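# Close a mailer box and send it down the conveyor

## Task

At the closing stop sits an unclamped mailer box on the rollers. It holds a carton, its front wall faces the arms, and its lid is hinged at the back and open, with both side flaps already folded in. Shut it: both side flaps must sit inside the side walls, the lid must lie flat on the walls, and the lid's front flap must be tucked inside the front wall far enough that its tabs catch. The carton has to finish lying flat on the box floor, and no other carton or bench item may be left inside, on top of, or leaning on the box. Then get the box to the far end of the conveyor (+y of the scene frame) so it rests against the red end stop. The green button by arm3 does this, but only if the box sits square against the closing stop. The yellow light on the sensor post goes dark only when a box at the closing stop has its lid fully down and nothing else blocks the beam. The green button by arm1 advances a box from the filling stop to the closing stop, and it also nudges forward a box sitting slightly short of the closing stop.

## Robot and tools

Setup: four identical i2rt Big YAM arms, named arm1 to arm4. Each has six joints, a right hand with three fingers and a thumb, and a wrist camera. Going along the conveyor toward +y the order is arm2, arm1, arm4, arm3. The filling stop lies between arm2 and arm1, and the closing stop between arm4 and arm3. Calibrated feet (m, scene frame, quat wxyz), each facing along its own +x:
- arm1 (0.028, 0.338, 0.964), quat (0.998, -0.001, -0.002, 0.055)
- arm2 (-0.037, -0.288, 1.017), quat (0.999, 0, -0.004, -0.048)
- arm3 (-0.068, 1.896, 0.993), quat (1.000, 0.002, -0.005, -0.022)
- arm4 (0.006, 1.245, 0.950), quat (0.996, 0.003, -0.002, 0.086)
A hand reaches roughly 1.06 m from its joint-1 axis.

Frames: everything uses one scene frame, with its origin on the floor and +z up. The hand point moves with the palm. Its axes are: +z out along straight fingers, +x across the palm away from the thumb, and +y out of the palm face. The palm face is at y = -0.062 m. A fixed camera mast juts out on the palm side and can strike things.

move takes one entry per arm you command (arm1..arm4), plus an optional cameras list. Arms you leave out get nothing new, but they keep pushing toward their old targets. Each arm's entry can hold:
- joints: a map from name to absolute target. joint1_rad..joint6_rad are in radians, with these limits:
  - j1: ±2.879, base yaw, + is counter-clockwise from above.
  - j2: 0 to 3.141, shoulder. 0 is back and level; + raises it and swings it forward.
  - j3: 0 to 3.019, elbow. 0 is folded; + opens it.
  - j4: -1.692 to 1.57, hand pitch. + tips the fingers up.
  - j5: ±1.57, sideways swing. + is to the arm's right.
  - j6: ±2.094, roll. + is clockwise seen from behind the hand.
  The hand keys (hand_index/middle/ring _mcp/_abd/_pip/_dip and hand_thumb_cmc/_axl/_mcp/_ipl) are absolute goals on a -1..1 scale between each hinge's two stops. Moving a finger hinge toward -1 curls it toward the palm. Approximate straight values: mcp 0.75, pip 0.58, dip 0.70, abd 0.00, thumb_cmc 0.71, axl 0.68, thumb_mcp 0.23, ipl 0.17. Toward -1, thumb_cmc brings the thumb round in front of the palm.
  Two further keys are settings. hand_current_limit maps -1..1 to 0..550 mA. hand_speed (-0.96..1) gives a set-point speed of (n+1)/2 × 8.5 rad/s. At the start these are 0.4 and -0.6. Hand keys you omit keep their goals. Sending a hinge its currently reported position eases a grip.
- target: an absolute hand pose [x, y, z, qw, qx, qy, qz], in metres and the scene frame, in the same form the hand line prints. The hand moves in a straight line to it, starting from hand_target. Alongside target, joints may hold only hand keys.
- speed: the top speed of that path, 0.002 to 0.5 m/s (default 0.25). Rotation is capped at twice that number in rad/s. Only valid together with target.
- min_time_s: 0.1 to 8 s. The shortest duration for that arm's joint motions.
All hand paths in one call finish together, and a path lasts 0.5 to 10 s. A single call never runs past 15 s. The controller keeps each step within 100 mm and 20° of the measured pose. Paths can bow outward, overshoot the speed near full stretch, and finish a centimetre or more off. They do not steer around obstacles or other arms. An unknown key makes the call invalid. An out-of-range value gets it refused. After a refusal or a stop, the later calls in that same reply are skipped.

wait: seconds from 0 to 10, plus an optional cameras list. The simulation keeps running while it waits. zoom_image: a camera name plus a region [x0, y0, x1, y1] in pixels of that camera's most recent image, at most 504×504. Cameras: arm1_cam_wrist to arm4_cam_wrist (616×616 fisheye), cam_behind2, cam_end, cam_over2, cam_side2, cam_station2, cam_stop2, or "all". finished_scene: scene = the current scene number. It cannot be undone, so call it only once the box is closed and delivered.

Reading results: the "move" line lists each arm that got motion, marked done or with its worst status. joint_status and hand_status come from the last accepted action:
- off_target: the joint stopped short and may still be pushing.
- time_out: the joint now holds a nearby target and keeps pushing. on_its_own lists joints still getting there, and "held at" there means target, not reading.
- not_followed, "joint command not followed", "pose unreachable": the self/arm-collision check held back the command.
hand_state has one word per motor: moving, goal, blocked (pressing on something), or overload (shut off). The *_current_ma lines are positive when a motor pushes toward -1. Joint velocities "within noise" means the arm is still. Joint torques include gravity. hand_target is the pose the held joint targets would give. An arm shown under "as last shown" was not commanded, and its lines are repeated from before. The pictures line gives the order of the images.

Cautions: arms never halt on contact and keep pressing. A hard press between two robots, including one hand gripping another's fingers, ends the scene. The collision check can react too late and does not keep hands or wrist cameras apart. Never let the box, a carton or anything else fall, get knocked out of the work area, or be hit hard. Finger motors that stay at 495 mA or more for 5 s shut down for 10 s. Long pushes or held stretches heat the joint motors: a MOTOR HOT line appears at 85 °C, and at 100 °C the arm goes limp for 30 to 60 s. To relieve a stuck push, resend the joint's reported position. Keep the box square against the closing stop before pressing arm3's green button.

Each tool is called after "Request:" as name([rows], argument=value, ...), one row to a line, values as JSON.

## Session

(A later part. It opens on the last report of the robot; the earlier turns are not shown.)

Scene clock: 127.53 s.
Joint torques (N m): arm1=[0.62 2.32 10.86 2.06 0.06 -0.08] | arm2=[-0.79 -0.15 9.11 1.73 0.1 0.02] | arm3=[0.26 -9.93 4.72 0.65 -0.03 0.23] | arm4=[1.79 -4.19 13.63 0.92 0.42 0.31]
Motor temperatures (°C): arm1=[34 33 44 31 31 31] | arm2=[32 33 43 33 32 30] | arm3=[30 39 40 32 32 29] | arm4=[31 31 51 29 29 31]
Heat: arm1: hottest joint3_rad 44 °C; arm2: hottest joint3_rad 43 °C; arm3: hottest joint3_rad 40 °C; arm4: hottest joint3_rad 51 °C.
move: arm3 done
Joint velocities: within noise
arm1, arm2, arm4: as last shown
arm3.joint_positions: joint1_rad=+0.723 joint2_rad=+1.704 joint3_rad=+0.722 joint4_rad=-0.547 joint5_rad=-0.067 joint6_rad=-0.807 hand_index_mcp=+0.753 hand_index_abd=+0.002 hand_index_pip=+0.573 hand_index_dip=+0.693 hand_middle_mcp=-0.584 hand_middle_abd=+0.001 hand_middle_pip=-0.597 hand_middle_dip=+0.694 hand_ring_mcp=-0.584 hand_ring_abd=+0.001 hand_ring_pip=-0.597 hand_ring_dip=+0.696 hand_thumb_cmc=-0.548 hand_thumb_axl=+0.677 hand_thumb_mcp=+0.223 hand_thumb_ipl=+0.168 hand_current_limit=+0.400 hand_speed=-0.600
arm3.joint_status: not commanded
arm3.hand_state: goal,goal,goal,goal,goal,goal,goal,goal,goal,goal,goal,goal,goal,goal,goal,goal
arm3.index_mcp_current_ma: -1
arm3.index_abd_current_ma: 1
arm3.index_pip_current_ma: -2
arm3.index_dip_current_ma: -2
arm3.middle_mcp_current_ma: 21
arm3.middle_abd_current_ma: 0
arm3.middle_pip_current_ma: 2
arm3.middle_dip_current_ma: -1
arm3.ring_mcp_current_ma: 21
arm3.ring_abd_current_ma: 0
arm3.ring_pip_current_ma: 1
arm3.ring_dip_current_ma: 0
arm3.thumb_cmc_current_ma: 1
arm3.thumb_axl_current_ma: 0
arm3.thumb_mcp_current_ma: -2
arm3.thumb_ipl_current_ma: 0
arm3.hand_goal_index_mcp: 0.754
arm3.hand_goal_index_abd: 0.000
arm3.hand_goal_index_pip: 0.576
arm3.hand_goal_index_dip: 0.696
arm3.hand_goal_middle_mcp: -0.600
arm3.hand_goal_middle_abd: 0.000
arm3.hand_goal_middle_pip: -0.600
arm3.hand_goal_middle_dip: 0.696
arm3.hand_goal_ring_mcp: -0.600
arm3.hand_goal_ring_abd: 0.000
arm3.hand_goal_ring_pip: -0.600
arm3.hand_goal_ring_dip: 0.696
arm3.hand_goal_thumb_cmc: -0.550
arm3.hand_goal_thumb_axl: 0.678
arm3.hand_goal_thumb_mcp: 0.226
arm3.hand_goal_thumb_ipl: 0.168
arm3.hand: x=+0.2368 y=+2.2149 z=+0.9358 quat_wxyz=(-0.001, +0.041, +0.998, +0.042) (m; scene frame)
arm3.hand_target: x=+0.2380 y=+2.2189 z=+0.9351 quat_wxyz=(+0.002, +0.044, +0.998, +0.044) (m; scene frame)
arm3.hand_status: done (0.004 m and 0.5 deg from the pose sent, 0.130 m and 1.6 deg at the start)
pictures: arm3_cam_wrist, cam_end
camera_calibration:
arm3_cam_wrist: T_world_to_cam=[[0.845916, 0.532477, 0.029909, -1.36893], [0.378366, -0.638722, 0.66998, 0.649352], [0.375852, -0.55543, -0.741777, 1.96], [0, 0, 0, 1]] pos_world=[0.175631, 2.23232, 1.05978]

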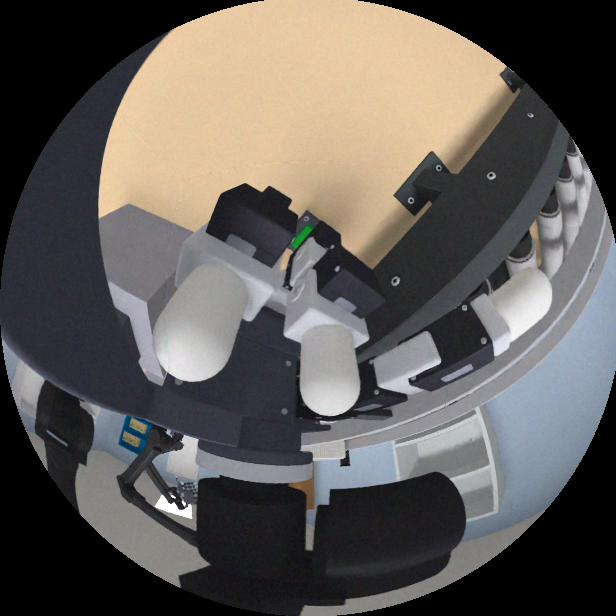

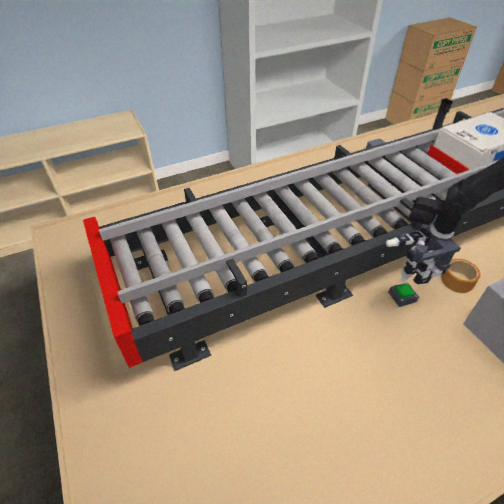

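Request:
move(arm3={"target": [0.237, 2.221, 0.900, 0.0019, 0.0436, 0.9981, 0.0437], "speed": 0.12}, cameras=["arm3_cam_wrist", "cam_end"])

Request:
zoom_image(camera="cam_end", region=[360, 200, 470, 340])

Request:
zoom_image(camera="arm3_cam_wrist", region=[200, 170, 400, 350])

Scene clock: 139.43 s.
Joint torques (N m): arm1=[0.67 2.26 10.85 2.09 0.06 -0.08] | arm2=[-0.85 -0.15 9.07 1.72 0.1 0.02] | arm3=[0.32 -10.4 3.78 0.66 -0.02 0.22] | arm4=[1.79 -4.25 13.64 0.94 0.42 0.31]
Motor temperatures (°C): arm1=[33 33 44 31 31 31] | arm2=[32 33 43 32 32 30] | arm3=[30 39 39 32 32 29] | arm4=[31 31 53 29 29 31]
Heat: arm1: hottest joint3_rad 44 °C; arm2: hottest joint3_rad 43 °C; arm3: hottest joint2_rad 39 °C; arm4: hottest joint3_rad 53 °C.
move: arm3 done
Joint velocities: within noise
arm1, arm2, arm4: as last shown
arm3.joint_positions: joint1_rad=+0.730 joint2_rad=+1.804 joint3_rad=+0.716 joint4_rad=-0.437 joint5_rad=-0.067 joint6_rad=-0.800 hand_index_mcp=+0.753 hand_index_abd=+0.002 hand_index_pip=+0.573 hand_index_dip=+0.693 hand_middle_mcp=-0.584 hand_middle_abd=+0.001 hand_middle_pip=-0.597 hand_middle_dip=+0.694 hand_ring_mcp=-0.584 hand_ring_abd=+0.001 hand_ring_pip=-0.597 hand_ring_dip=+0.696 hand_thumb_cmc=-0.548 hand_thumb_axl=+0.677 hand_thumb_mcp=+0.223 hand_thumb_ipl=+0.168 hand_current_limit=+0.400 hand_speed=-0.600
arm3.joint_status: not commanded
arm3.hand_state: goal,goal,goal,goal,goal,goal,goal,goal,goal,goal,goal,goal,goal,goal,goal,goal
arm3.index_mcp_current_ma: -1
arm3.index_abd_current_ma: 1
arm3.index_pip_current_ma: -2
arm3.index_dip_current_ma: -2
arm3.middle_mcp_current_ma: 21
arm3.middle_abd_current_ma: 0
arm3.middle_pip_current_ma: 2
arm3.middle_dip_current_ma: -1
arm3.ring_mcp_current_ma: 21
arm3.ring_abd_current_ma: 0
arm3.ring_pip_current_ma: 1
arm3.ring_dip_current_ma: 0
arm3.thumb_cmc_current_ma: 1
arm3.thumb_axl_current_ma: 0
arm3.thumb_mcp_current_ma: -2
arm3.thumb_ipl_current_ma: 0
arm3.hand_goal_index_mcp: 0.754
arm3.hand_goal_index_abd: 0.000
arm3.hand_goal_index_pip: 0.576
arm3.hand_goal_index_dip: 0.696
arm3.hand_goal_middle_mcp: -0.600
arm3.hand_goal_middle_abd: 0.000
arm3.hand_goal_middle_pip: -0.600
arm3.hand_goal_middle_dip: 0.696
arm3.hand_goal_ring_mcp: -0.600
arm3.hand_goal_ring_abd: 0.000
arm3.hand_goal_ring_pip: -0.600
arm3.hand_goal_ring_dip: 0.696
arm3.hand_goal_thumb_cmc: -0.550
arm3.hand_goal_thumb_axl: 0.678
arm3.hand_goal_thumb_mcp: 0.226
arm3.hand_goal_thumb_ipl: 0.168
arm3.hand: x=+0.2375 y=+2.2181 z=+0.9021 quat_wxyz=(+0.000, +0.041, +0.998, +0.043) (m; scene frame)
arm3.hand_target: x=+0.2369 y=+2.2209 z=+0.9000 quat_wxyz=(+0.002, +0.044, +0.998, +0.044) (m; scene frame)
arm3.hand_status: done (0.004 m and 0.4 deg from the pose sent, 0.036 m and 0.5 deg at the start)
pictures: arm3_cam_wrist, cam_end
camera_calibration:
arm3_cam_wrist: T_world_to_cam=[[0.845993, 0.532131, 0.0336544, -1.37288], [0.376154, -0.64037, 0.669652, 0.678105], [0.377894, -0.553862, -0.741912, 1.93267], [0, 0, 0, 1]] pos_world=[0.176028, 2.23522, 1.02598]

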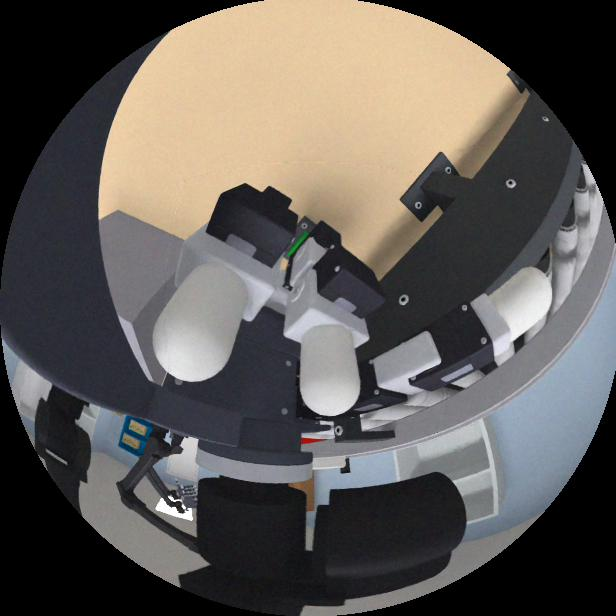

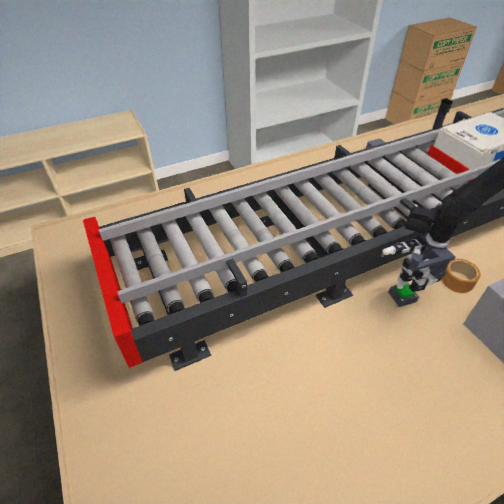

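Scaled by 3.600.

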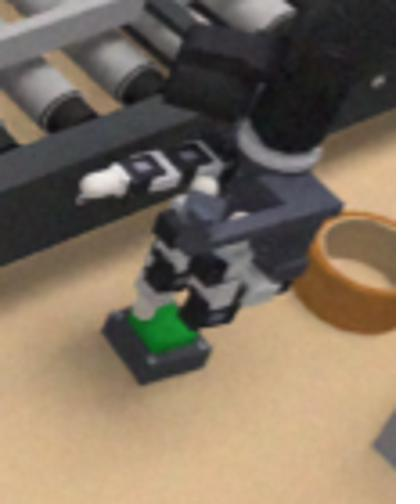

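Scaled by 2.520 from the camera's 616x616 image, which has a finer 880x880 frame.

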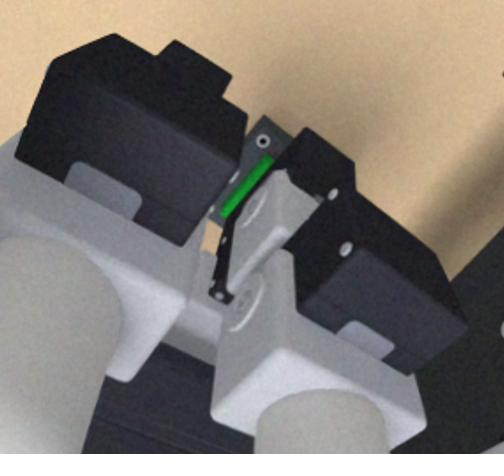

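Request:
move(arm3={"target": [0.225, 2.210, 0.902, 0.0019, 0.0436, 0.9981, 0.0437], "speed": 0.1})

Request:
move(arm3={"target": [0.225, 2.210, 0.882, 0.0019, 0.0436, 0.9981, 0.0437], "speed": 0.05}, cameras=["arm3_cam_wrist", "cam_end", "cam_over2"])

Request:
zoom_image(camera="cam_end", region=[360, 200, 470, 340])

Scene clock: 147.57 s.
Joint torques (N m): arm1=[0.5 2.26 10.85 2.07 0.06 -0.08] | arm2=[-0.79 -0.15 9.09 1.73 0.09 0.01] | arm3=[0.09 -11.87 3.03 0.51 -0.09 0.19] | arm4=[1.79 -4.25 13.64 0.94 0.42 0.31]
Motor temperatures (°C): arm1=[33 33 44 31 31 31] | arm2=[32 33 43 32 32 30] | arm3=[30 38 39 32 32 29] | arm4=[31 31 54 29 29 31]
Heat: arm1: hottest joint3_rad 44 °C; arm2: hottest joint3_rad 43 °C; arm3: hottest joint3_rad 39 °C; arm4: hottest joint3_rad 54 °C.
move: arm3 done
Joint velocities: within noise
arm1, arm2, arm4: as last shown
arm3.joint_positions: joint1_rad=+0.730 joint2_rad=+1.793 joint3_rad=+0.677 joint4_rad=-0.418 joint5_rad=-0.065 joint6_rad=-0.800 hand_index_mcp=+0.745 hand_index_abd=+0.010 hand_index_pip=+0.571 hand_index_dip=+0.693 hand_middle_mcp=-0.584 hand_middle_abd=+0.001 hand_middle_pip=-0.597 hand_middle_dip=+0.694 hand_ring_mcp=-0.584 hand_ring_abd=+0.001 hand_ring_pip=-0.597 hand_ring_dip=+0.696 hand_thumb_cmc=-0.548 hand_thumb_axl=+0.677 hand_thumb_mcp=+0.223 hand_thumb_ipl=+0.168 hand_current_limit=+0.400 hand_speed=-0.600
arm3.joint_status: not commanded
arm3.hand_state: goal,goal,goal,goal,goal,goal,goal,goal,goal,goal,goal,goal,goal,goal,goal,goal
arm3.index_mcp_current_ma: -9
arm3.index_abd_current_ma: 8
arm3.index_pip_current_ma: -4
arm3.index_dip_current_ma: -2
arm3.middle_mcp_current_ma: 21
arm3.middle_abd_current_ma: 0
arm3.middle_pip_current_ma: 2
arm3.middle_dip_current_ma: -1
arm3.ring_mcp_current_ma: 21
arm3.ring_abd_current_ma: 0
arm3.ring_pip_current_ma: 1
arm3.ring_dip_current_ma: 0
arm3.thumb_cmc_current_ma: 1
arm3.thumb_axl_current_ma: 0
arm3.thumb_mcp_current_ma: -2
arm3.thumb_ipl_current_ma: 0
arm3.hand_goal_index_mcp: 0.754
arm3.hand_goal_index_abd: 0.000
arm3.hand_goal_index_pip: 0.576
arm3.hand_goal_index_dip: 0.696
arm3.hand_goal_middle_mcp: -0.600
arm3.hand_goal_middle_abd: 0.000
arm3.hand_goal_middle_pip: -0.600
arm3.hand_goal_middle_dip: 0.696
arm3.hand_goal_ring_mcp: -0.600
arm3.hand_goal_ring_abd: 0.000
arm3.hand_goal_ring_pip: -0.600
arm3.hand_goal_ring_dip: 0.696
arm3.hand_goal_thumb_cmc: -0.550
arm3.hand_goal_thumb_axl: 0.678
arm3.hand_goal_thumb_mcp: 0.226
arm3.hand_goal_thumb_ipl: 0.168
arm3.hand: x=+0.2255 y=+2.2078 z=+0.8976 quat_wxyz=(-0.003, +0.042, +0.998, +0.039) (m; scene frame)
arm3.hand_target: x=+0.2250 y=+2.2099 z=+0.9019 quat_wxyz=(+0.002, +0.044, +0.998, +0.044) (m; scene frame)
arm3.hand_status: done (0.005 m and 0.8 deg from the pose sent, 0.015 m and 0.3 deg at the start)
pictures: none

Scene clock: 148.67 s.
Joint torques (N m): arm1=[0.56 2.26 10.85 2.07 0.07 -0.08] | arm2=[-0.85 -0.03 9.09 1.74 0.09 0.02] | arm3=[0.09 -8.76 3.17 0.88 -0.08 0.2] | arm4=[1.79 -4.25 13.63 0.92 0.42 0.31]
Motor temperatures (°C): arm1=[33 33 44 31 31 31] | arm2=[32 33 43 32 32 30] | arm3=[30 38 39 32 32 29] | arm4=[31 31 54 29 29 31]
Heat: arm1: hottest joint3_rad 44 °C; arm2: hottest joint3_rad 43 °C; arm3: hottest joint3_rad 39 °C; arm4: hottest joint3_rad 54 °C.
move: arm3 done
Joint velocities: within noise
arm1, arm2, arm4: as last shown
arm3.joint_positions: joint1_rad=+0.730 joint2_rad=+1.820 joint3_rad=+0.671 joint4_rad=-0.364 joint5_rad=-0.065 joint6_rad=-0.800 hand_index_mcp=+0.760 hand_index_abd=-0.023 hand_index_pip=+0.580 hand_index_dip=+0.697 hand_middle_mcp=-0.584 hand_middle_abd=+0.001 hand_middle_pip=-0.597 hand_middle_dip=+0.694 hand_ring_mcp=-0.584 hand_ring_abd=+0.001 hand_ring_pip=-0.597 hand_ring_dip=+0.696 hand_thumb_cmc=-0.548 hand_thumb_axl=+0.677 hand_thumb_mcp=+0.223 hand_thumb_ipl=+0.168 hand_current_limit=+0.400 hand_speed=-0.600
arm3.joint_status: not commanded
arm3.hand_state: goal,blocked,goal,goal,goal,goal,goal,goal,goal,goal,goal,goal,goal,goal,goal,goal
arm3.index_mcp_current_ma: 5
arm3.index_abd_current_ma: -27
arm3.index_pip_current_ma: 2
arm3.index_dip_current_ma: 0
arm3.middle_mcp_current_ma: 21
arm3.middle_abd_current_ma: 0
arm3.middle_pip_current_ma: 2
arm3.middle_dip_current_ma: -1
arm3.ring_mcp_current_ma: 21
arm3.ring_abd_current_ma: 0
arm3.ring_pip_current_ma: 1
arm3.ring_dip_current_ma: 0
arm3.thumb_cmc_current_ma: 1
arm3.thumb_axl_current_ma: 0
arm3.thumb_mcp_current_ma: -2
arm3.thumb_ipl_current_ma: 0
arm3.hand_goal_index_mcp: 0.754
arm3.hand_goal_index_abd: 0.000
arm3.hand_goal_index_pip: 0.576
arm3.hand_goal_index_dip: 0.696
arm3.hand_goal_middle_mcp: -0.600
arm3.hand_goal_middle_abd: 0.000
arm3.hand_goal_middle_pip: -0.600
arm3.hand_goal_middle_dip: 0.696
arm3.hand_goal_ring_mcp: -0.600
arm3.hand_goal_ring_abd: 0.000
arm3.hand_goal_ring_pip: -0.600
arm3.hand_goal_ring_dip: 0.696
arm3.hand_goal_thumb_cmc: -0.550
arm3.hand_goal_thumb_axl: 0.678
arm3.hand_goal_thumb_mcp: 0.226
arm3.hand_goal_thumb_ipl: 0.168
arm3.hand: x=+0.2281 y=+2.2099 z=+0.8902 quat_wxyz=(+0.005, +0.041, +0.998, +0.046) (m; scene frame)
arm3.hand_target: x=+0.2249 y=+2.2098 z=+0.8823 quat_wxyz=(+0.002, +0.044, +0.998, +0.044) (m; scene frame)
arm3.hand_status: done (0.009 m and 0.5 deg from the pose sent, 0.016 m and 0.8 deg at the start)
pictures: arm3_cam_wrist, cam_end, cam_over2
camera_calibration:
arm3_cam_wrist: T_world_to_cam=[[0.845827, 0.531509, 0.0455578, -1.36931], [0.369117, -0.644774, 0.669342, 0.696073], [0.385136, -0.549331, -0.741556, 1.91087], [0, 0, 0, 1]] pos_world=[0.165317, 2.22631, 1.01349]

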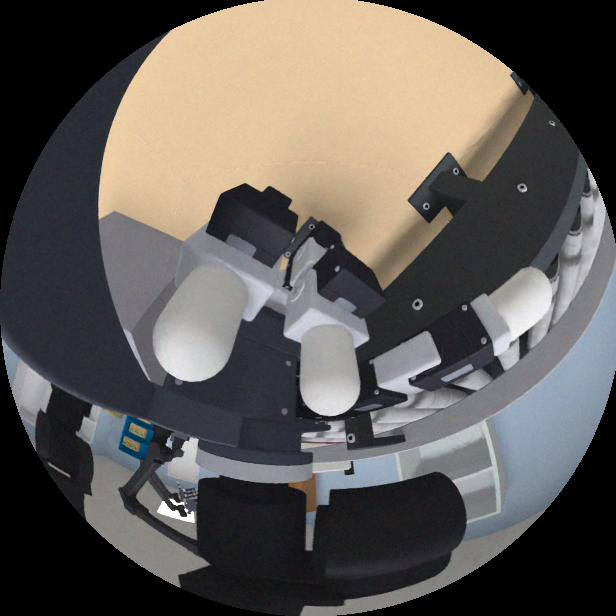

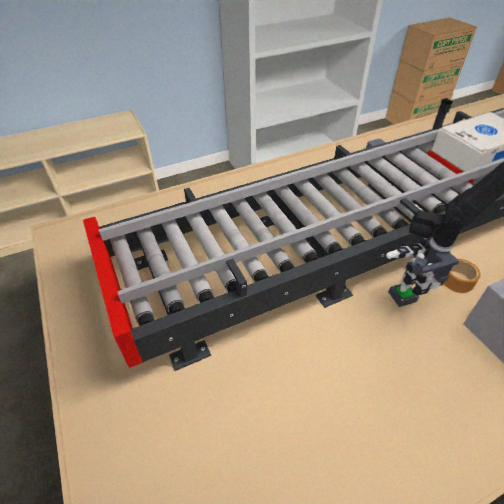

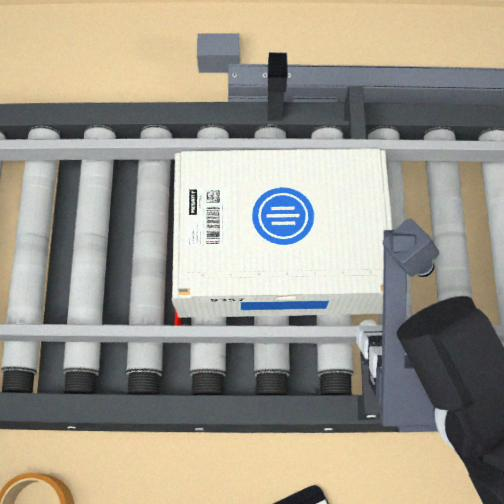

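Scaled by 3.600.

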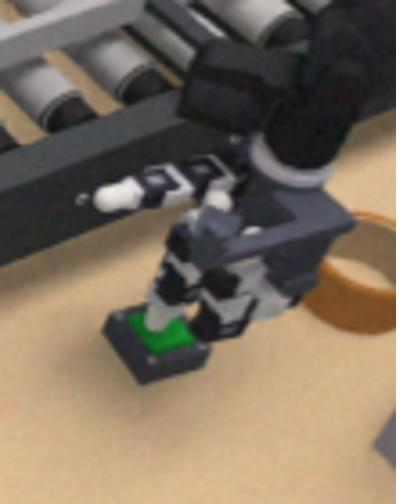

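Request:
wait(seconds=1, cameras=["cam_end", "cam_over2"])

Scene clock: 150.87 s.
Joint torques (N m): arm1=[0.56 2.2 10.86 2.1 0.06 -0.08] | arm2=[-0.91 -0.03 9.07 1.73 0.09 0.02] | arm3=[0.09 -8.7 3.15 0.88 -0.08 0.19] | arm4=[1.79 -4.25 13.64 0.95 0.42 0.31]
Motor temperatures (°C): arm1=[33 33 44 31 31 31] | arm2=[32 33 43 32 32 30] | arm3=[30 38 38 32 32 29] | arm4=[31 31 54 29 29 31]
Heat: arm1: hottest joint3_rad 44 °C; arm2: hottest joint3_rad 43 °C; arm3: hottest joint2_rad 38 °C; arm4: hottest joint3_rad 54 °C.
Joint velocities: within noise
arm1.joint_positions: joint1_rad=-0.181 joint2_rad=+0.627 joint3_rad=+1.426 joint4_rad=-1.213 joint5_rad=-0.028 joint6_rad=+1.164 hand_index_mcp=+0.754 hand_index_abd=+0.001 hand_index_pip=+0.577 hand_index_dip=+0.696 hand_middle_mcp=+0.754 hand_middle_abd=+0.001 hand_middle_pip=+0.577 hand_middle_dip=+0.696 hand_ring_mcp=+0.754 hand_ring_abd=+0.001 hand_ring_pip=+0.577 hand_ring_dip=+0.696 hand_thumb_cmc=+0.714 hand_thumb_axl=+0.677 hand_thumb_mcp=+0.226 hand_thumb_ipl=+0.168 hand_current_limit=+0.400 hand_speed=-0.600
arm1.joint_status: not commanded
arm1.hand_state: goal,goal,goal,goal,goal,goal,goal,goal,goal,goal,goal,goal,goal,goal,goal,goal
arm1.index_mcp_current_ma: 0
arm1.index_abd_current_ma: 0
arm1.index_pip_current_ma: 0
arm1.index_dip_current_ma: 0
arm1.middle_mcp_current_ma: 0
arm1.middle_abd_current_ma: 0
arm1.middle_pip_current_ma: 0
arm1.middle_dip_current_ma: 0
arm1.ring_mcp_current_ma: 0
arm1.ring_abd_current_ma: 0
arm1.ring_pip_current_ma: 0
arm1.ring_dip_current_ma: 0
arm1.thumb_cmc_current_ma: 0
arm1.thumb_axl_current_ma: 0
arm1.thumb_mcp_current_ma: 0
arm1.thumb_ipl_current_ma: 0
arm1.hand_goal_index_mcp: 0.754
arm1.hand_goal_index_abd: 0.000
arm1.hand_goal_index_pip: 0.576
arm1.hand_goal_index_dip: 0.696
arm1.hand_goal_middle_mcp: 0.754
arm1.hand_goal_middle_abd: 0.000
arm1.hand_goal_middle_pip: 0.576
arm1.hand_goal_middle_dip: 0.696
arm1.hand_goal_ring_mcp: 0.754
arm1.hand_goal_ring_abd: 0.000
arm1.hand_goal_ring_pip: 0.576
arm1.hand_goal_ring_dip: 0.696
arm1.hand_goal_thumb_cmc: 0.714
arm1.hand_goal_thumb_axl: 0.678
arm1.hand_goal_thumb_mcp: 0.226
arm1.hand_goal_thumb_ipl: 0.168
arm1.hand: x=+0.2748 y=+0.2392 z=+1.5577 quat_wxyz=(+0.119, +0.823, +0.148, +0.535) (m; scene frame)
arm1.hand_target: x=+0.2712 y=+0.2395 z=+1.5692 quat_wxyz=(+0.122, +0.816, +0.146, +0.546) (m; scene frame)
arm1.hand_status: not commanded
arm2.joint_positions: joint1_rad=-0.101 joint2_rad=+0.641 joint3_rad=+1.451 joint4_rad=-1.212 joint5_rad=-0.001 joint6_rad=+1.076 hand_index_mcp=+0.755 hand_index_abd=+0.001 hand_index_pip=+0.577 hand_index_dip=+0.696 hand_middle_mcp=+0.755 hand_middle_abd=+0.001 hand_middle_pip=+0.577 hand_middle_dip=+0.696 hand_ring_mcp=+0.755 hand_ring_abd=+0.001 hand_ring_pip=+0.577 hand_ring_dip=+0.696 hand_thumb_cmc=+0.715 hand_thumb_axl=+0.677 hand_thumb_mcp=+0.226 hand_thumb_ipl=+0.168 hand_current_limit=+0.400 hand_speed=-0.600
arm2.joint_status: not commanded
arm2.hand_state: goal,goal,goal,goal,goal,goal,goal,goal,goal,goal,goal,goal,goal,goal,goal,overload
arm2.index_mcp_current_ma: 0
arm2.index_abd_current_ma: 0
arm2.index_pip_current_ma: 0
arm2.index_dip_current_ma: 0
arm2.middle_mcp_current_ma: 0
arm2.middle_abd_current_ma: 0
arm2.middle_pip_current_ma: 0
arm2.middle_dip_current_ma: 0
arm2.ring_mcp_current_ma: 0
arm2.ring_abd_current_ma: 0
arm2.ring_pip_current_ma: 0
arm2.ring_dip_current_ma: 0
arm2.thumb_cmc_current_ma: 0
arm2.thumb_axl_current_ma: 0
arm2.thumb_mcp_current_ma: 0
arm2.thumb_ipl_current_ma: 0
arm2.hand_goal_index_mcp: 0.754
arm2.hand_goal_index_abd: 0.000
arm2.hand_goal_index_pip: 0.576
arm2.hand_goal_index_dip: 0.696
arm2.hand_goal_middle_mcp: 0.754
arm2.hand_goal_middle_abd: 0.000
arm2.hand_goal_middle_pip: 0.576
arm2.hand_goal_middle_dip: 0.696
arm2.hand_goal_ring_mcp: 0.754
arm2.hand_goal_ring_abd: 0.000
arm2.hand_goal_ring_pip: 0.576
arm2.hand_goal_ring_dip: 0.696
arm2.hand_goal_thumb_cmc: 0.714
arm2.hand_goal_thumb_axl: 0.678
arm2.hand_goal_thumb_mcp: 0.226
arm2.hand_goal_thumb_ipl: 0.168
arm2.hand: x=+0.1940 y=-0.4223 z=+1.6286 quat_wxyz=(+0.188, +0.822, +0.124, +0.522) (m; scene frame)
arm2.hand_target: x=+0.1900 y=-0.4215 z=+1.6416 quat_wxyz=(+0.192, +0.814, +0.122, +0.534) (m; scene frame)
arm2.hand_status: not commanded
arm3.joint_positions: joint1_rad=+0.730 joint2_rad=+1.820 joint3_rad=+0.671 joint4_rad=-0.364 joint5_rad=-0.065 joint6_rad=-0.800 hand_index_mcp=+0.760 hand_index_abd=-0.023 hand_index_pip=+0.580 hand_index_dip=+0.697 hand_middle_mcp=-0.584 hand_middle_abd=+0.001 hand_middle_pip=-0.597 hand_middle_dip=+0.694 hand_ring_mcp=-0.584 hand_ring_abd=+0.001 hand_ring_pip=-0.597 hand_ring_dip=+0.696 hand_thumb_cmc=-0.548 hand_thumb_axl=+0.677 hand_thumb_mcp=+0.223 hand_thumb_ipl=+0.168 hand_current_limit=+0.400 hand_speed=-0.600
arm3.joint_status: not commanded
arm3.hand_state: goal,blocked,goal,goal,goal,goal,goal,goal,goal,goal,goal,goal,goal,goal,goal,goal
arm3.index_mcp_current_ma: 5
arm3.index_abd_current_ma: -27
arm3.index_pip_current_ma: 2
arm3.index_dip_current_ma: 0
arm3.middle_mcp_current_ma: 21
arm3.middle_abd_current_ma: 0
arm3.middle_pip_current_ma: 2
arm3.middle_dip_current_ma: -1
arm3.ring_mcp_current_ma: 21
arm3.ring_abd_current_ma: 0
arm3.ring_pip_current_ma: 1
arm3.ring_dip_current_ma: 0
arm3.thumb_cmc_current_ma: 1
arm3.thumb_axl_current_ma: 0
arm3.thumb_mcp_current_ma: -2
arm3.thumb_ipl_current_ma: 0
arm3.hand_goal_index_mcp: 0.754
arm3.hand_goal_index_abd: 0.000
arm3.hand_goal_index_pip: 0.576
arm3.hand_goal_index_dip: 0.696
arm3.hand_goal_middle_mcp: -0.600
arm3.hand_goal_middle_abd: 0.000
arm3.hand_goal_middle_pip: -0.600
arm3.hand_goal_middle_dip: 0.696
arm3.hand_goal_ring_mcp: -0.600
arm3.hand_goal_ring_abd: 0.000
arm3.hand_goal_ring_pip: -0.600
arm3.hand_goal_ring_dip: 0.696
arm3.hand_goal_thumb_cmc: -0.550
arm3.hand_goal_thumb_axl: 0.678
arm3.hand_goal_thumb_mcp: 0.226
arm3.hand_goal_thumb_ipl: 0.168
arm3.hand: x=+0.2281 y=+2.2099 z=+0.8902 quat_wxyz=(+0.005, +0.041, +0.998, +0.046) (m; scene frame)
arm3.hand_target: x=+0.2249 y=+2.2098 z=+0.8823 quat_wxyz=(+0.002, +0.044, +0.998, +0.044) (m; scene frame)
arm3.hand_status: done (0.009 m and 0.5 deg from the pose sent, 0.016 m and 0.8 deg at the start)
arm4.joint_positions: joint1_rad=+0.369 joint2_rad=+1.057 joint3_rad=+1.157 joint4_rad=-1.253 joint5_rad=+0.263 joint6_rad=+0.467 hand_index_mcp=+0.762 hand_index_abd=+0.003 hand_index_pip=+0.579 hand_index_dip=+0.699 hand_middle_mcp=+0.762 hand_middle_abd=-0.001 hand_middle_pip=+0.579 hand_middle_dip=+0.697 hand_ring_mcp=+0.762 hand_ring_abd=-0.002 hand_ring_pip=+0.581 hand_ring_dip=+0.698 hand_thumb_cmc=+0.717 hand_thumb_axl=+0.677 hand_thumb_mcp=+0.224 hand_thumb_ipl=+0.168 hand_current_limit=+0.400 hand_speed=-0.600
arm4.joint_status: not commanded
arm4.hand_state: goal,goal,goal,goal,goal,goal,goal,goal,goal,goal,goal,goal,goal,goal,goal,goal
arm4.index_mcp_current_ma: 10
arm4.index_abd_current_ma: 2
arm4.index_pip_current_ma: 3
arm4.index_dip_current_ma: 3
arm4.middle_mcp_current_ma: 9
arm4.middle_abd_current_ma: -1
arm4.middle_pip_current_ma: 2
arm4.middle_dip_current_ma: 0
arm4.ring_mcp_current_ma: 11
arm4.ring_abd_current_ma: -1
arm4.ring_pip_current_ma: 4
arm4.ring_dip_current_ma: 1
arm4.thumb_cmc_current_ma: 2
arm4.thumb_axl_current_ma: 0
arm4.thumb_mcp_current_ma: -2
arm4.thumb_ipl_current_ma: 0
arm4.hand_goal_index_mcp: 0.754
arm4.hand_goal_index_abd: 0.000
arm4.hand_goal_index_pip: 0.576
arm4.hand_goal_index_dip: 0.696
arm4.hand_goal_middle_mcp: 0.754
arm4.hand_goal_middle_abd: 0.000
arm4.hand_goal_middle_pip: 0.576
arm4.hand_goal_middle_dip: 0.696
arm4.hand_goal_ring_mcp: 0.754
arm4.hand_goal_ring_abd: 0.000
arm4.hand_goal_ring_pip: 0.576
arm4.hand_goal_ring_dip: 0.696
arm4.hand_goal_thumb_cmc: 0.714
arm4.hand_goal_thumb_axl: 0.678
arm4.hand_goal_thumb_mcp: 0.226
arm4.hand_goal_thumb_ipl: 0.168
arm4.hand: x=+0.4233 y=+1.3745 z=+1.3039 quat_wxyz=(+0.179, +0.680, +0.691, +0.165) (m; scene frame)
arm4.hand_target: x=+0.4290 y=+1.3796 z=+1.3295 quat_wxyz=(+0.183, +0.683, +0.683, +0.184) (m; scene frame)
arm4.hand_status: not commanded
wait: 1.00 s; at rest from the start
pictures: cam_end, cam_over2

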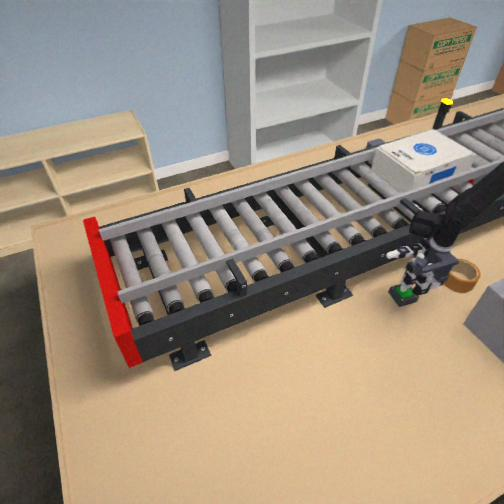

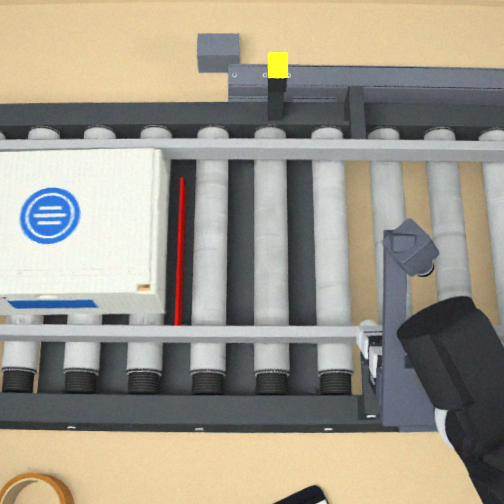

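Request:
move(arm3={"target": [0.21, 2.19, 1.05, 0.0019, 0.0436, 0.9981, 0.0437], "speed": 0.25})

Request:
wait(seconds=7, cameras=["cam_end"])

Request:
zoom_image(camera="cam_end", region=[60, 180, 260, 380])

Scene clock: 156.53 s.
Joint torques (N m): arm1=[0.56 2.26 10.86 2.09 0.06 -0.08] | arm2=[-0.85 -0.03 9.1 1.73 0.1 0.02] | arm3=[-1.03 -7.77 9.51 -0.03 -0.08 -0.03] | arm4=[1.79 -4.19 13.63 0.92 0.42 0.31]
Motor temperatures (°C): arm1=[33 33 44 31 31 31] | arm2=[32 33 43 32 32 30] | arm3=[30 38 38 32 32 29] | arm4=[31 31 55 29 29 31]
Heat: arm1: hottest joint3_rad 44 °C; arm2: hottest joint3_rad 43 °C; arm3: hottest joint2_rad 38 °C; arm4: hottest joint3_rad 55 °C.
move: arm3 off_target
Joint velocities: within noise
arm1, arm2, arm4: as last shown
arm3.joint_positions: joint1_rad=+0.725 joint2_rad=+1.352 joint3_rad=+0.681 joint4_rad=-0.894 joint5_rad=-0.066 joint6_rad=-0.800 hand_index_mcp=+0.751 hand_index_abd=+0.000 hand_index_pip=+0.575 hand_index_dip=+0.696 hand_middle_mcp=-0.584 hand_middle_abd=+0.001 hand_middle_pip=-0.597 hand_middle_dip=+0.694 hand_ring_mcp=-0.584 hand_ring_abd=+0.001 hand_ring_pip=-0.597 hand_ring_dip=+0.696 hand_thumb_cmc=-0.548 hand_thumb_axl=+0.677 hand_thumb_mcp=+0.223 hand_thumb_ipl=+0.168 hand_current_limit=+0.400 hand_speed=-0.600
arm3.joint_status: not commanded
arm3.hand_state: goal,goal,goal,goal,goal,goal,goal,goal,goal,goal,goal,goal,goal,goal,goal,goal
arm3.index_mcp_current_ma: -2
arm3.index_abd_current_ma: 0
arm3.index_pip_current_ma: -1
arm3.index_dip_current_ma: 0
arm3.middle_mcp_current_ma: 21
arm3.middle_abd_current_ma: 0
arm3.middle_pip_current_ma: 2
arm3.middle_dip_current_ma: -1
arm3.ring_mcp_current_ma: 21
arm3.ring_abd_current_ma: 0
arm3.ring_pip_current_ma: 1
arm3.ring_dip_current_ma: 0
arm3.thumb_cmc_current_ma: 1
arm3.thumb_axl_current_ma: 0
arm3.thumb_mcp_current_ma: -2
arm3.thumb_ipl_current_ma: 0
arm3.hand_goal_index_mcp: 0.754
arm3.hand_goal_index_abd: 0.000
arm3.hand_goal_index_pip: 0.576
arm3.hand_goal_index_dip: 0.696
arm3.hand_goal_middle_mcp: -0.600
arm3.hand_goal_middle_abd: 0.000
arm3.hand_goal_middle_pip: -0.600
arm3.hand_goal_middle_dip: 0.696
arm3.hand_goal_ring_mcp: -0.600
arm3.hand_goal_ring_abd: 0.000
arm3.hand_goal_ring_pip: -0.600
arm3.hand_goal_ring_dip: 0.696
arm3.hand_goal_thumb_cmc: -0.550
arm3.hand_goal_thumb_axl: 0.678
arm3.hand_goal_thumb_mcp: 0.226
arm3.hand_goal_thumb_ipl: 0.168
arm3.hand: x=+0.1932 y=+2.1800 z=+1.0308 quat_wxyz=(-0.014, +0.044, +0.998, +0.029) (m; scene frame)
arm3.hand_target: x=+0.2096 y=+2.1895 z=+1.0503 quat_wxyz=(+0.002, +0.044, +0.998, +0.044) (m; scene frame)
arm3.hand_status: off_target (0.027 m and 2.5 deg from the pose sent, 0.162 m and 0.5 deg at the start)
pictures: none

Scene clock: 163.53 s.
Joint torques (N m): arm1=[0.5 2.37 10.86 2.07 0.06 -0.08] | arm2=[-0.79 -0.03 9.09 1.73 0.1 0.02] | arm3=[-1.08 -7.77 9.52 -0.12 -0.08 -0.03] | arm4=[1.79 -4.25 13.64 0.92 0.42 0.31]
Motor temperatures (°C): arm1=[33 33 44 31 31 31] | arm2=[32 33 43 32 32 30] | arm3=[30 38 38 32 32 29] | arm4=[31 31 55 29 29 31]
Heat: arm1: hottest joint3_rad 44 °C; arm2: hottest joint3_rad 43 °C; arm3: hottest joint2_rad 38 °C; arm4: hottest joint3_rad 55 °C.
Joint velocities: within noise
arm1.joint_positions: joint1_rad=-0.181 joint2_rad=+0.627 joint3_rad=+1.426 joint4_rad=-1.213 joint5_rad=-0.028 joint6_rad=+1.164 hand_index_mcp=+0.754 hand_index_abd=+0.001 hand_index_pip=+0.577 hand_index_dip=+0.696 hand_middle_mcp=+0.754 hand_middle_abd=+0.001 hand_middle_pip=+0.577 hand_middle_dip=+0.696 hand_ring_mcp=+0.754 hand_ring_abd=+0.001 hand_ring_pip=+0.577 hand_ring_dip=+0.696 hand_thumb_cmc=+0.714 hand_thumb_axl=+0.677 hand_thumb_mcp=+0.226 hand_thumb_ipl=+0.168 hand_current_limit=+0.400 hand_speed=-0.600
arm1.joint_status: not commanded
arm1.hand_state: goal,goal,goal,goal,goal,goal,goal,goal,goal,goal,goal,goal,goal,goal,goal,goal
arm1.index_mcp_current_ma: 0
arm1.index_abd_current_ma: 0
arm1.index_pip_current_ma: 0
arm1.index_dip_current_ma: 0
arm1.middle_mcp_current_ma: 0
arm1.middle_abd_current_ma: 0
arm1.middle_pip_current_ma: 0
arm1.middle_dip_current_ma: 0
arm1.ring_mcp_current_ma: 0
arm1.ring_abd_current_ma: 0
arm1.ring_pip_current_ma: 0
arm1.ring_dip_current_ma: 0
arm1.thumb_cmc_current_ma: 0
arm1.thumb_axl_current_ma: 0
arm1.thumb_mcp_current_ma: 0
arm1.thumb_ipl_current_ma: 0
arm1.hand_goal_index_mcp: 0.754
arm1.hand_goal_index_abd: 0.000
arm1.hand_goal_index_pip: 0.576
arm1.hand_goal_index_dip: 0.696
arm1.hand_goal_middle_mcp: 0.754
arm1.hand_goal_middle_abd: 0.000
arm1.hand_goal_middle_pip: 0.576
arm1.hand_goal_middle_dip: 0.696
arm1.hand_goal_ring_mcp: 0.754
arm1.hand_goal_ring_abd: 0.000
arm1.hand_goal_ring_pip: 0.576
arm1.hand_goal_ring_dip: 0.696
arm1.hand_goal_thumb_cmc: 0.714
arm1.hand_goal_thumb_axl: 0.678
arm1.hand_goal_thumb_mcp: 0.226
arm1.hand_goal_thumb_ipl: 0.168
arm1.hand: x=+0.2748 y=+0.2392 z=+1.5577 quat_wxyz=(+0.119, +0.823, +0.148, +0.535) (m; scene frame)
arm1.hand_target: x=+0.2712 y=+0.2395 z=+1.5692 quat_wxyz=(+0.122, +0.816, +0.146, +0.546) (m; scene frame)
arm1.hand_status: not commanded
arm2.joint_positions: joint1_rad=-0.101 joint2_rad=+0.641 joint3_rad=+1.451 joint4_rad=-1.212 joint5_rad=-0.001 joint6_rad=+1.076 hand_index_mcp=+0.755 hand_index_abd=+0.001 hand_index_pip=+0.577 hand_index_dip=+0.696 hand_middle_mcp=+0.755 hand_middle_abd=+0.001 hand_middle_pip=+0.577 hand_middle_dip=+0.696 hand_ring_mcp=+0.755 hand_ring_abd=+0.001 hand_ring_pip=+0.577 hand_ring_dip=+0.696 hand_thumb_cmc=+0.715 hand_thumb_axl=+0.677 hand_thumb_mcp=+0.226 hand_thumb_ipl=+0.168 hand_current_limit=+0.400 hand_speed=-0.600
arm2.joint_status: not commanded
arm2.hand_state: goal,goal,goal,goal,goal,goal,goal,goal,goal,goal,goal,goal,goal,goal,goal,overload
arm2.index_mcp_current_ma: 0
arm2.index_abd_current_ma: 0
arm2.index_pip_current_ma: 0
arm2.index_dip_current_ma: 0
arm2.middle_mcp_current_ma: 0
arm2.middle_abd_current_ma: 0
arm2.middle_pip_current_ma: 0
arm2.middle_dip_current_ma: 0
arm2.ring_mcp_current_ma: 0
arm2.ring_abd_current_ma: 0
arm2.ring_pip_current_ma: 0
arm2.ring_dip_current_ma: 0
arm2.thumb_cmc_current_ma: 0
arm2.thumb_axl_current_ma: 0
arm2.thumb_mcp_current_ma: 0
arm2.thumb_ipl_current_ma: 0
arm2.hand_goal_index_mcp: 0.754
arm2.hand_goal_index_abd: 0.000
arm2.hand_goal_index_pip: 0.576
arm2.hand_goal_index_dip: 0.696
arm2.hand_goal_middle_mcp: 0.754
arm2.hand_goal_middle_abd: 0.000
arm2.hand_goal_middle_pip: 0.576
arm2.hand_goal_middle_dip: 0.696
arm2.hand_goal_ring_mcp: 0.754
arm2.hand_goal_ring_abd: 0.000
arm2.hand_goal_ring_pip: 0.576
arm2.hand_goal_ring_dip: 0.696
arm2.hand_goal_thumb_cmc: 0.714
arm2.hand_goal_thumb_axl: 0.678
arm2.hand_goal_thumb_mcp: 0.226
arm2.hand_goal_thumb_ipl: 0.168
arm2.hand: x=+0.1940 y=-0.4223 z=+1.6286 quat_wxyz=(+0.188, +0.822, +0.124, +0.522) (m; scene frame)
arm2.hand_target: x=+0.1900 y=-0.4215 z=+1.6416 quat_wxyz=(+0.192, +0.814, +0.122, +0.534) (m; scene frame)
arm2.hand_status: not commanded
arm3.joint_positions: joint1_rad=+0.725 joint2_rad=+1.352 joint3_rad=+0.681 joint4_rad=-0.894 joint5_rad=-0.066 joint6_rad=-0.800 hand_index_mcp=+0.751 hand_index_abd=+0.000 hand_index_pip=+0.575 hand_index_dip=+0.696 hand_middle_mcp=-0.584 hand_middle_abd=+0.001 hand_middle_pip=-0.597 hand_middle_dip=+0.694 hand_ring_mcp=-0.584 hand_ring_abd=+0.001 hand_ring_pip=-0.597 hand_ring_dip=+0.696 hand_thumb_cmc=-0.548 hand_thumb_axl=+0.677 hand_thumb_mcp=+0.223 hand_thumb_ipl=+0.168 hand_current_limit=+0.400 hand_speed=-0.600
arm3.joint_status: not commanded
arm3.hand_state: goal,goal,goal,goal,goal,goal,goal,goal,goal,goal,goal,goal,goal,goal,goal,goal
arm3.index_mcp_current_ma: -2
arm3.index_abd_current_ma: 0
arm3.index_pip_current_ma: -1
arm3.index_dip_current_ma: 0
arm3.middle_mcp_current_ma: 21
arm3.middle_abd_current_ma: 0
arm3.middle_pip_current_ma: 2
arm3.middle_dip_current_ma: -1
arm3.ring_mcp_current_ma: 21
arm3.ring_abd_current_ma: 0
arm3.ring_pip_current_ma: 1
arm3.ring_dip_current_ma: 0
arm3.thumb_cmc_current_ma: 1
arm3.thumb_axl_current_ma: 0
arm3.thumb_mcp_current_ma: -2
arm3.thumb_ipl_current_ma: 0
arm3.hand_goal_index_mcp: 0.754
arm3.hand_goal_index_abd: 0.000
arm3.hand_goal_index_pip: 0.576
arm3.hand_goal_index_dip: 0.696
arm3.hand_goal_middle_mcp: -0.600
arm3.hand_goal_middle_abd: 0.000
arm3.hand_goal_middle_pip: -0.600
arm3.hand_goal_middle_dip: 0.696
arm3.hand_goal_ring_mcp: -0.600
arm3.hand_goal_ring_abd: 0.000
arm3.hand_goal_ring_pip: -0.600
arm3.hand_goal_ring_dip: 0.696
arm3.hand_goal_thumb_cmc: -0.550
arm3.hand_goal_thumb_axl: 0.678
arm3.hand_goal_thumb_mcp: 0.226
arm3.hand_goal_thumb_ipl: 0.168
arm3.hand: x=+0.1932 y=+2.1800 z=+1.0308 quat_wxyz=(-0.014, +0.044, +0.998, +0.029) (m; scene frame)
arm3.hand_target: x=+0.2096 y=+2.1895 z=+1.0503 quat_wxyz=(+0.002, +0.044, +0.998, +0.044) (m; scene frame)
arm3.hand_status: off_target (0.027 m and 2.5 deg from the pose sent, 0.162 m and 0.5 deg at the start)
arm4.joint_positions: joint1_rad=+0.369 joint2_rad=+1.057 joint3_rad=+1.157 joint4_rad=-1.253 joint5_rad=+0.263 joint6_rad=+0.467 hand_index_mcp=+0.762 hand_index_abd=+0.003 hand_index_pip=+0.579 hand_index_dip=+0.699 hand_middle_mcp=+0.762 hand_middle_abd=-0.001 hand_middle_pip=+0.579 hand_middle_dip=+0.697 hand_ring_mcp=+0.762 hand_ring_abd=-0.002 hand_ring_pip=+0.581 hand_ring_dip=+0.698 hand_thumb_cmc=+0.717 hand_thumb_axl=+0.677 hand_thumb_mcp=+0.224 hand_thumb_ipl=+0.168 hand_current_limit=+0.400 hand_speed=-0.600
arm4.joint_status: not commanded
arm4.hand_state: goal,goal,goal,goal,goal,goal,goal,goal,goal,goal,goal,goal,goal,goal,goal,goal
arm4.index_mcp_current_ma: 10
arm4.index_abd_current_ma: 2
arm4.index_pip_current_ma: 3
arm4.index_dip_current_ma: 3
arm4.middle_mcp_current_ma: 9
arm4.middle_abd_current_ma: -1
arm4.middle_pip_current_ma: 2
arm4.middle_dip_current_ma: 0
arm4.ring_mcp_current_ma: 11
arm4.ring_abd_current_ma: -1
arm4.ring_pip_current_ma: 4
arm4.ring_dip_current_ma: 1
arm4.thumb_cmc_current_ma: 2
arm4.thumb_axl_current_ma: 0
arm4.thumb_mcp_current_ma: -2
arm4.thumb_ipl_current_ma: 0
arm4.hand_goal_index_mcp: 0.754
arm4.hand_goal_index_abd: 0.000
arm4.hand_goal_index_pip: 0.576
arm4.hand_goal_index_dip: 0.696
arm4.hand_goal_middle_mcp: 0.754
arm4.hand_goal_middle_abd: 0.000
arm4.hand_goal_middle_pip: 0.576
arm4.hand_goal_middle_dip: 0.696
arm4.hand_goal_ring_mcp: 0.754
arm4.hand_goal_ring_abd: 0.000
arm4.hand_goal_ring_pip: 0.576
arm4.hand_goal_ring_dip: 0.696
arm4.hand_goal_thumb_cmc: 0.714
arm4.hand_goal_thumb_axl: 0.678
arm4.hand_goal_thumb_mcp: 0.226
arm4.hand_goal_thumb_ipl: 0.168
arm4.hand: x=+0.4233 y=+1.3745 z=+1.3039 quat_wxyz=(+0.179, +0.680, +0.691, +0.165) (m; scene frame)
arm4.hand_target: x=+0.4290 y=+1.3796 z=+1.3295 quat_wxyz=(+0.183, +0.683, +0.683, +0.184) (m; scene frame)
arm4.hand_status: not commanded
wait: 7.00 s; at rest by 0.27 s
pictures: cam_end

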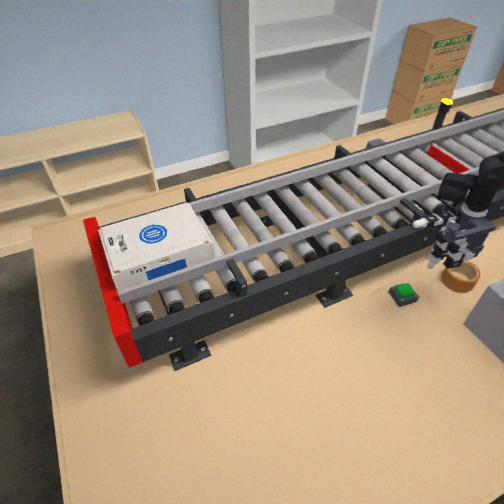

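Scaled by 2.520.

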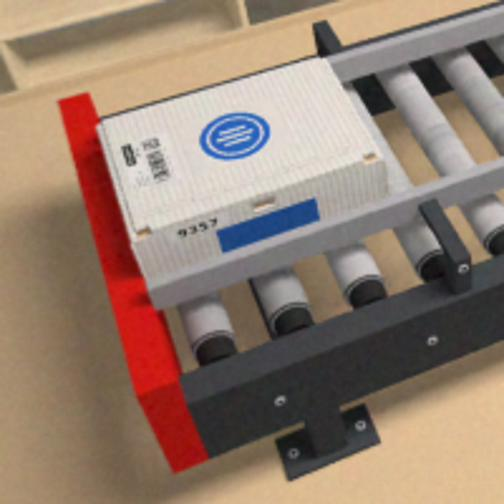

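Request:
finished_scene(scene=2)

The scene is finished: the task was done.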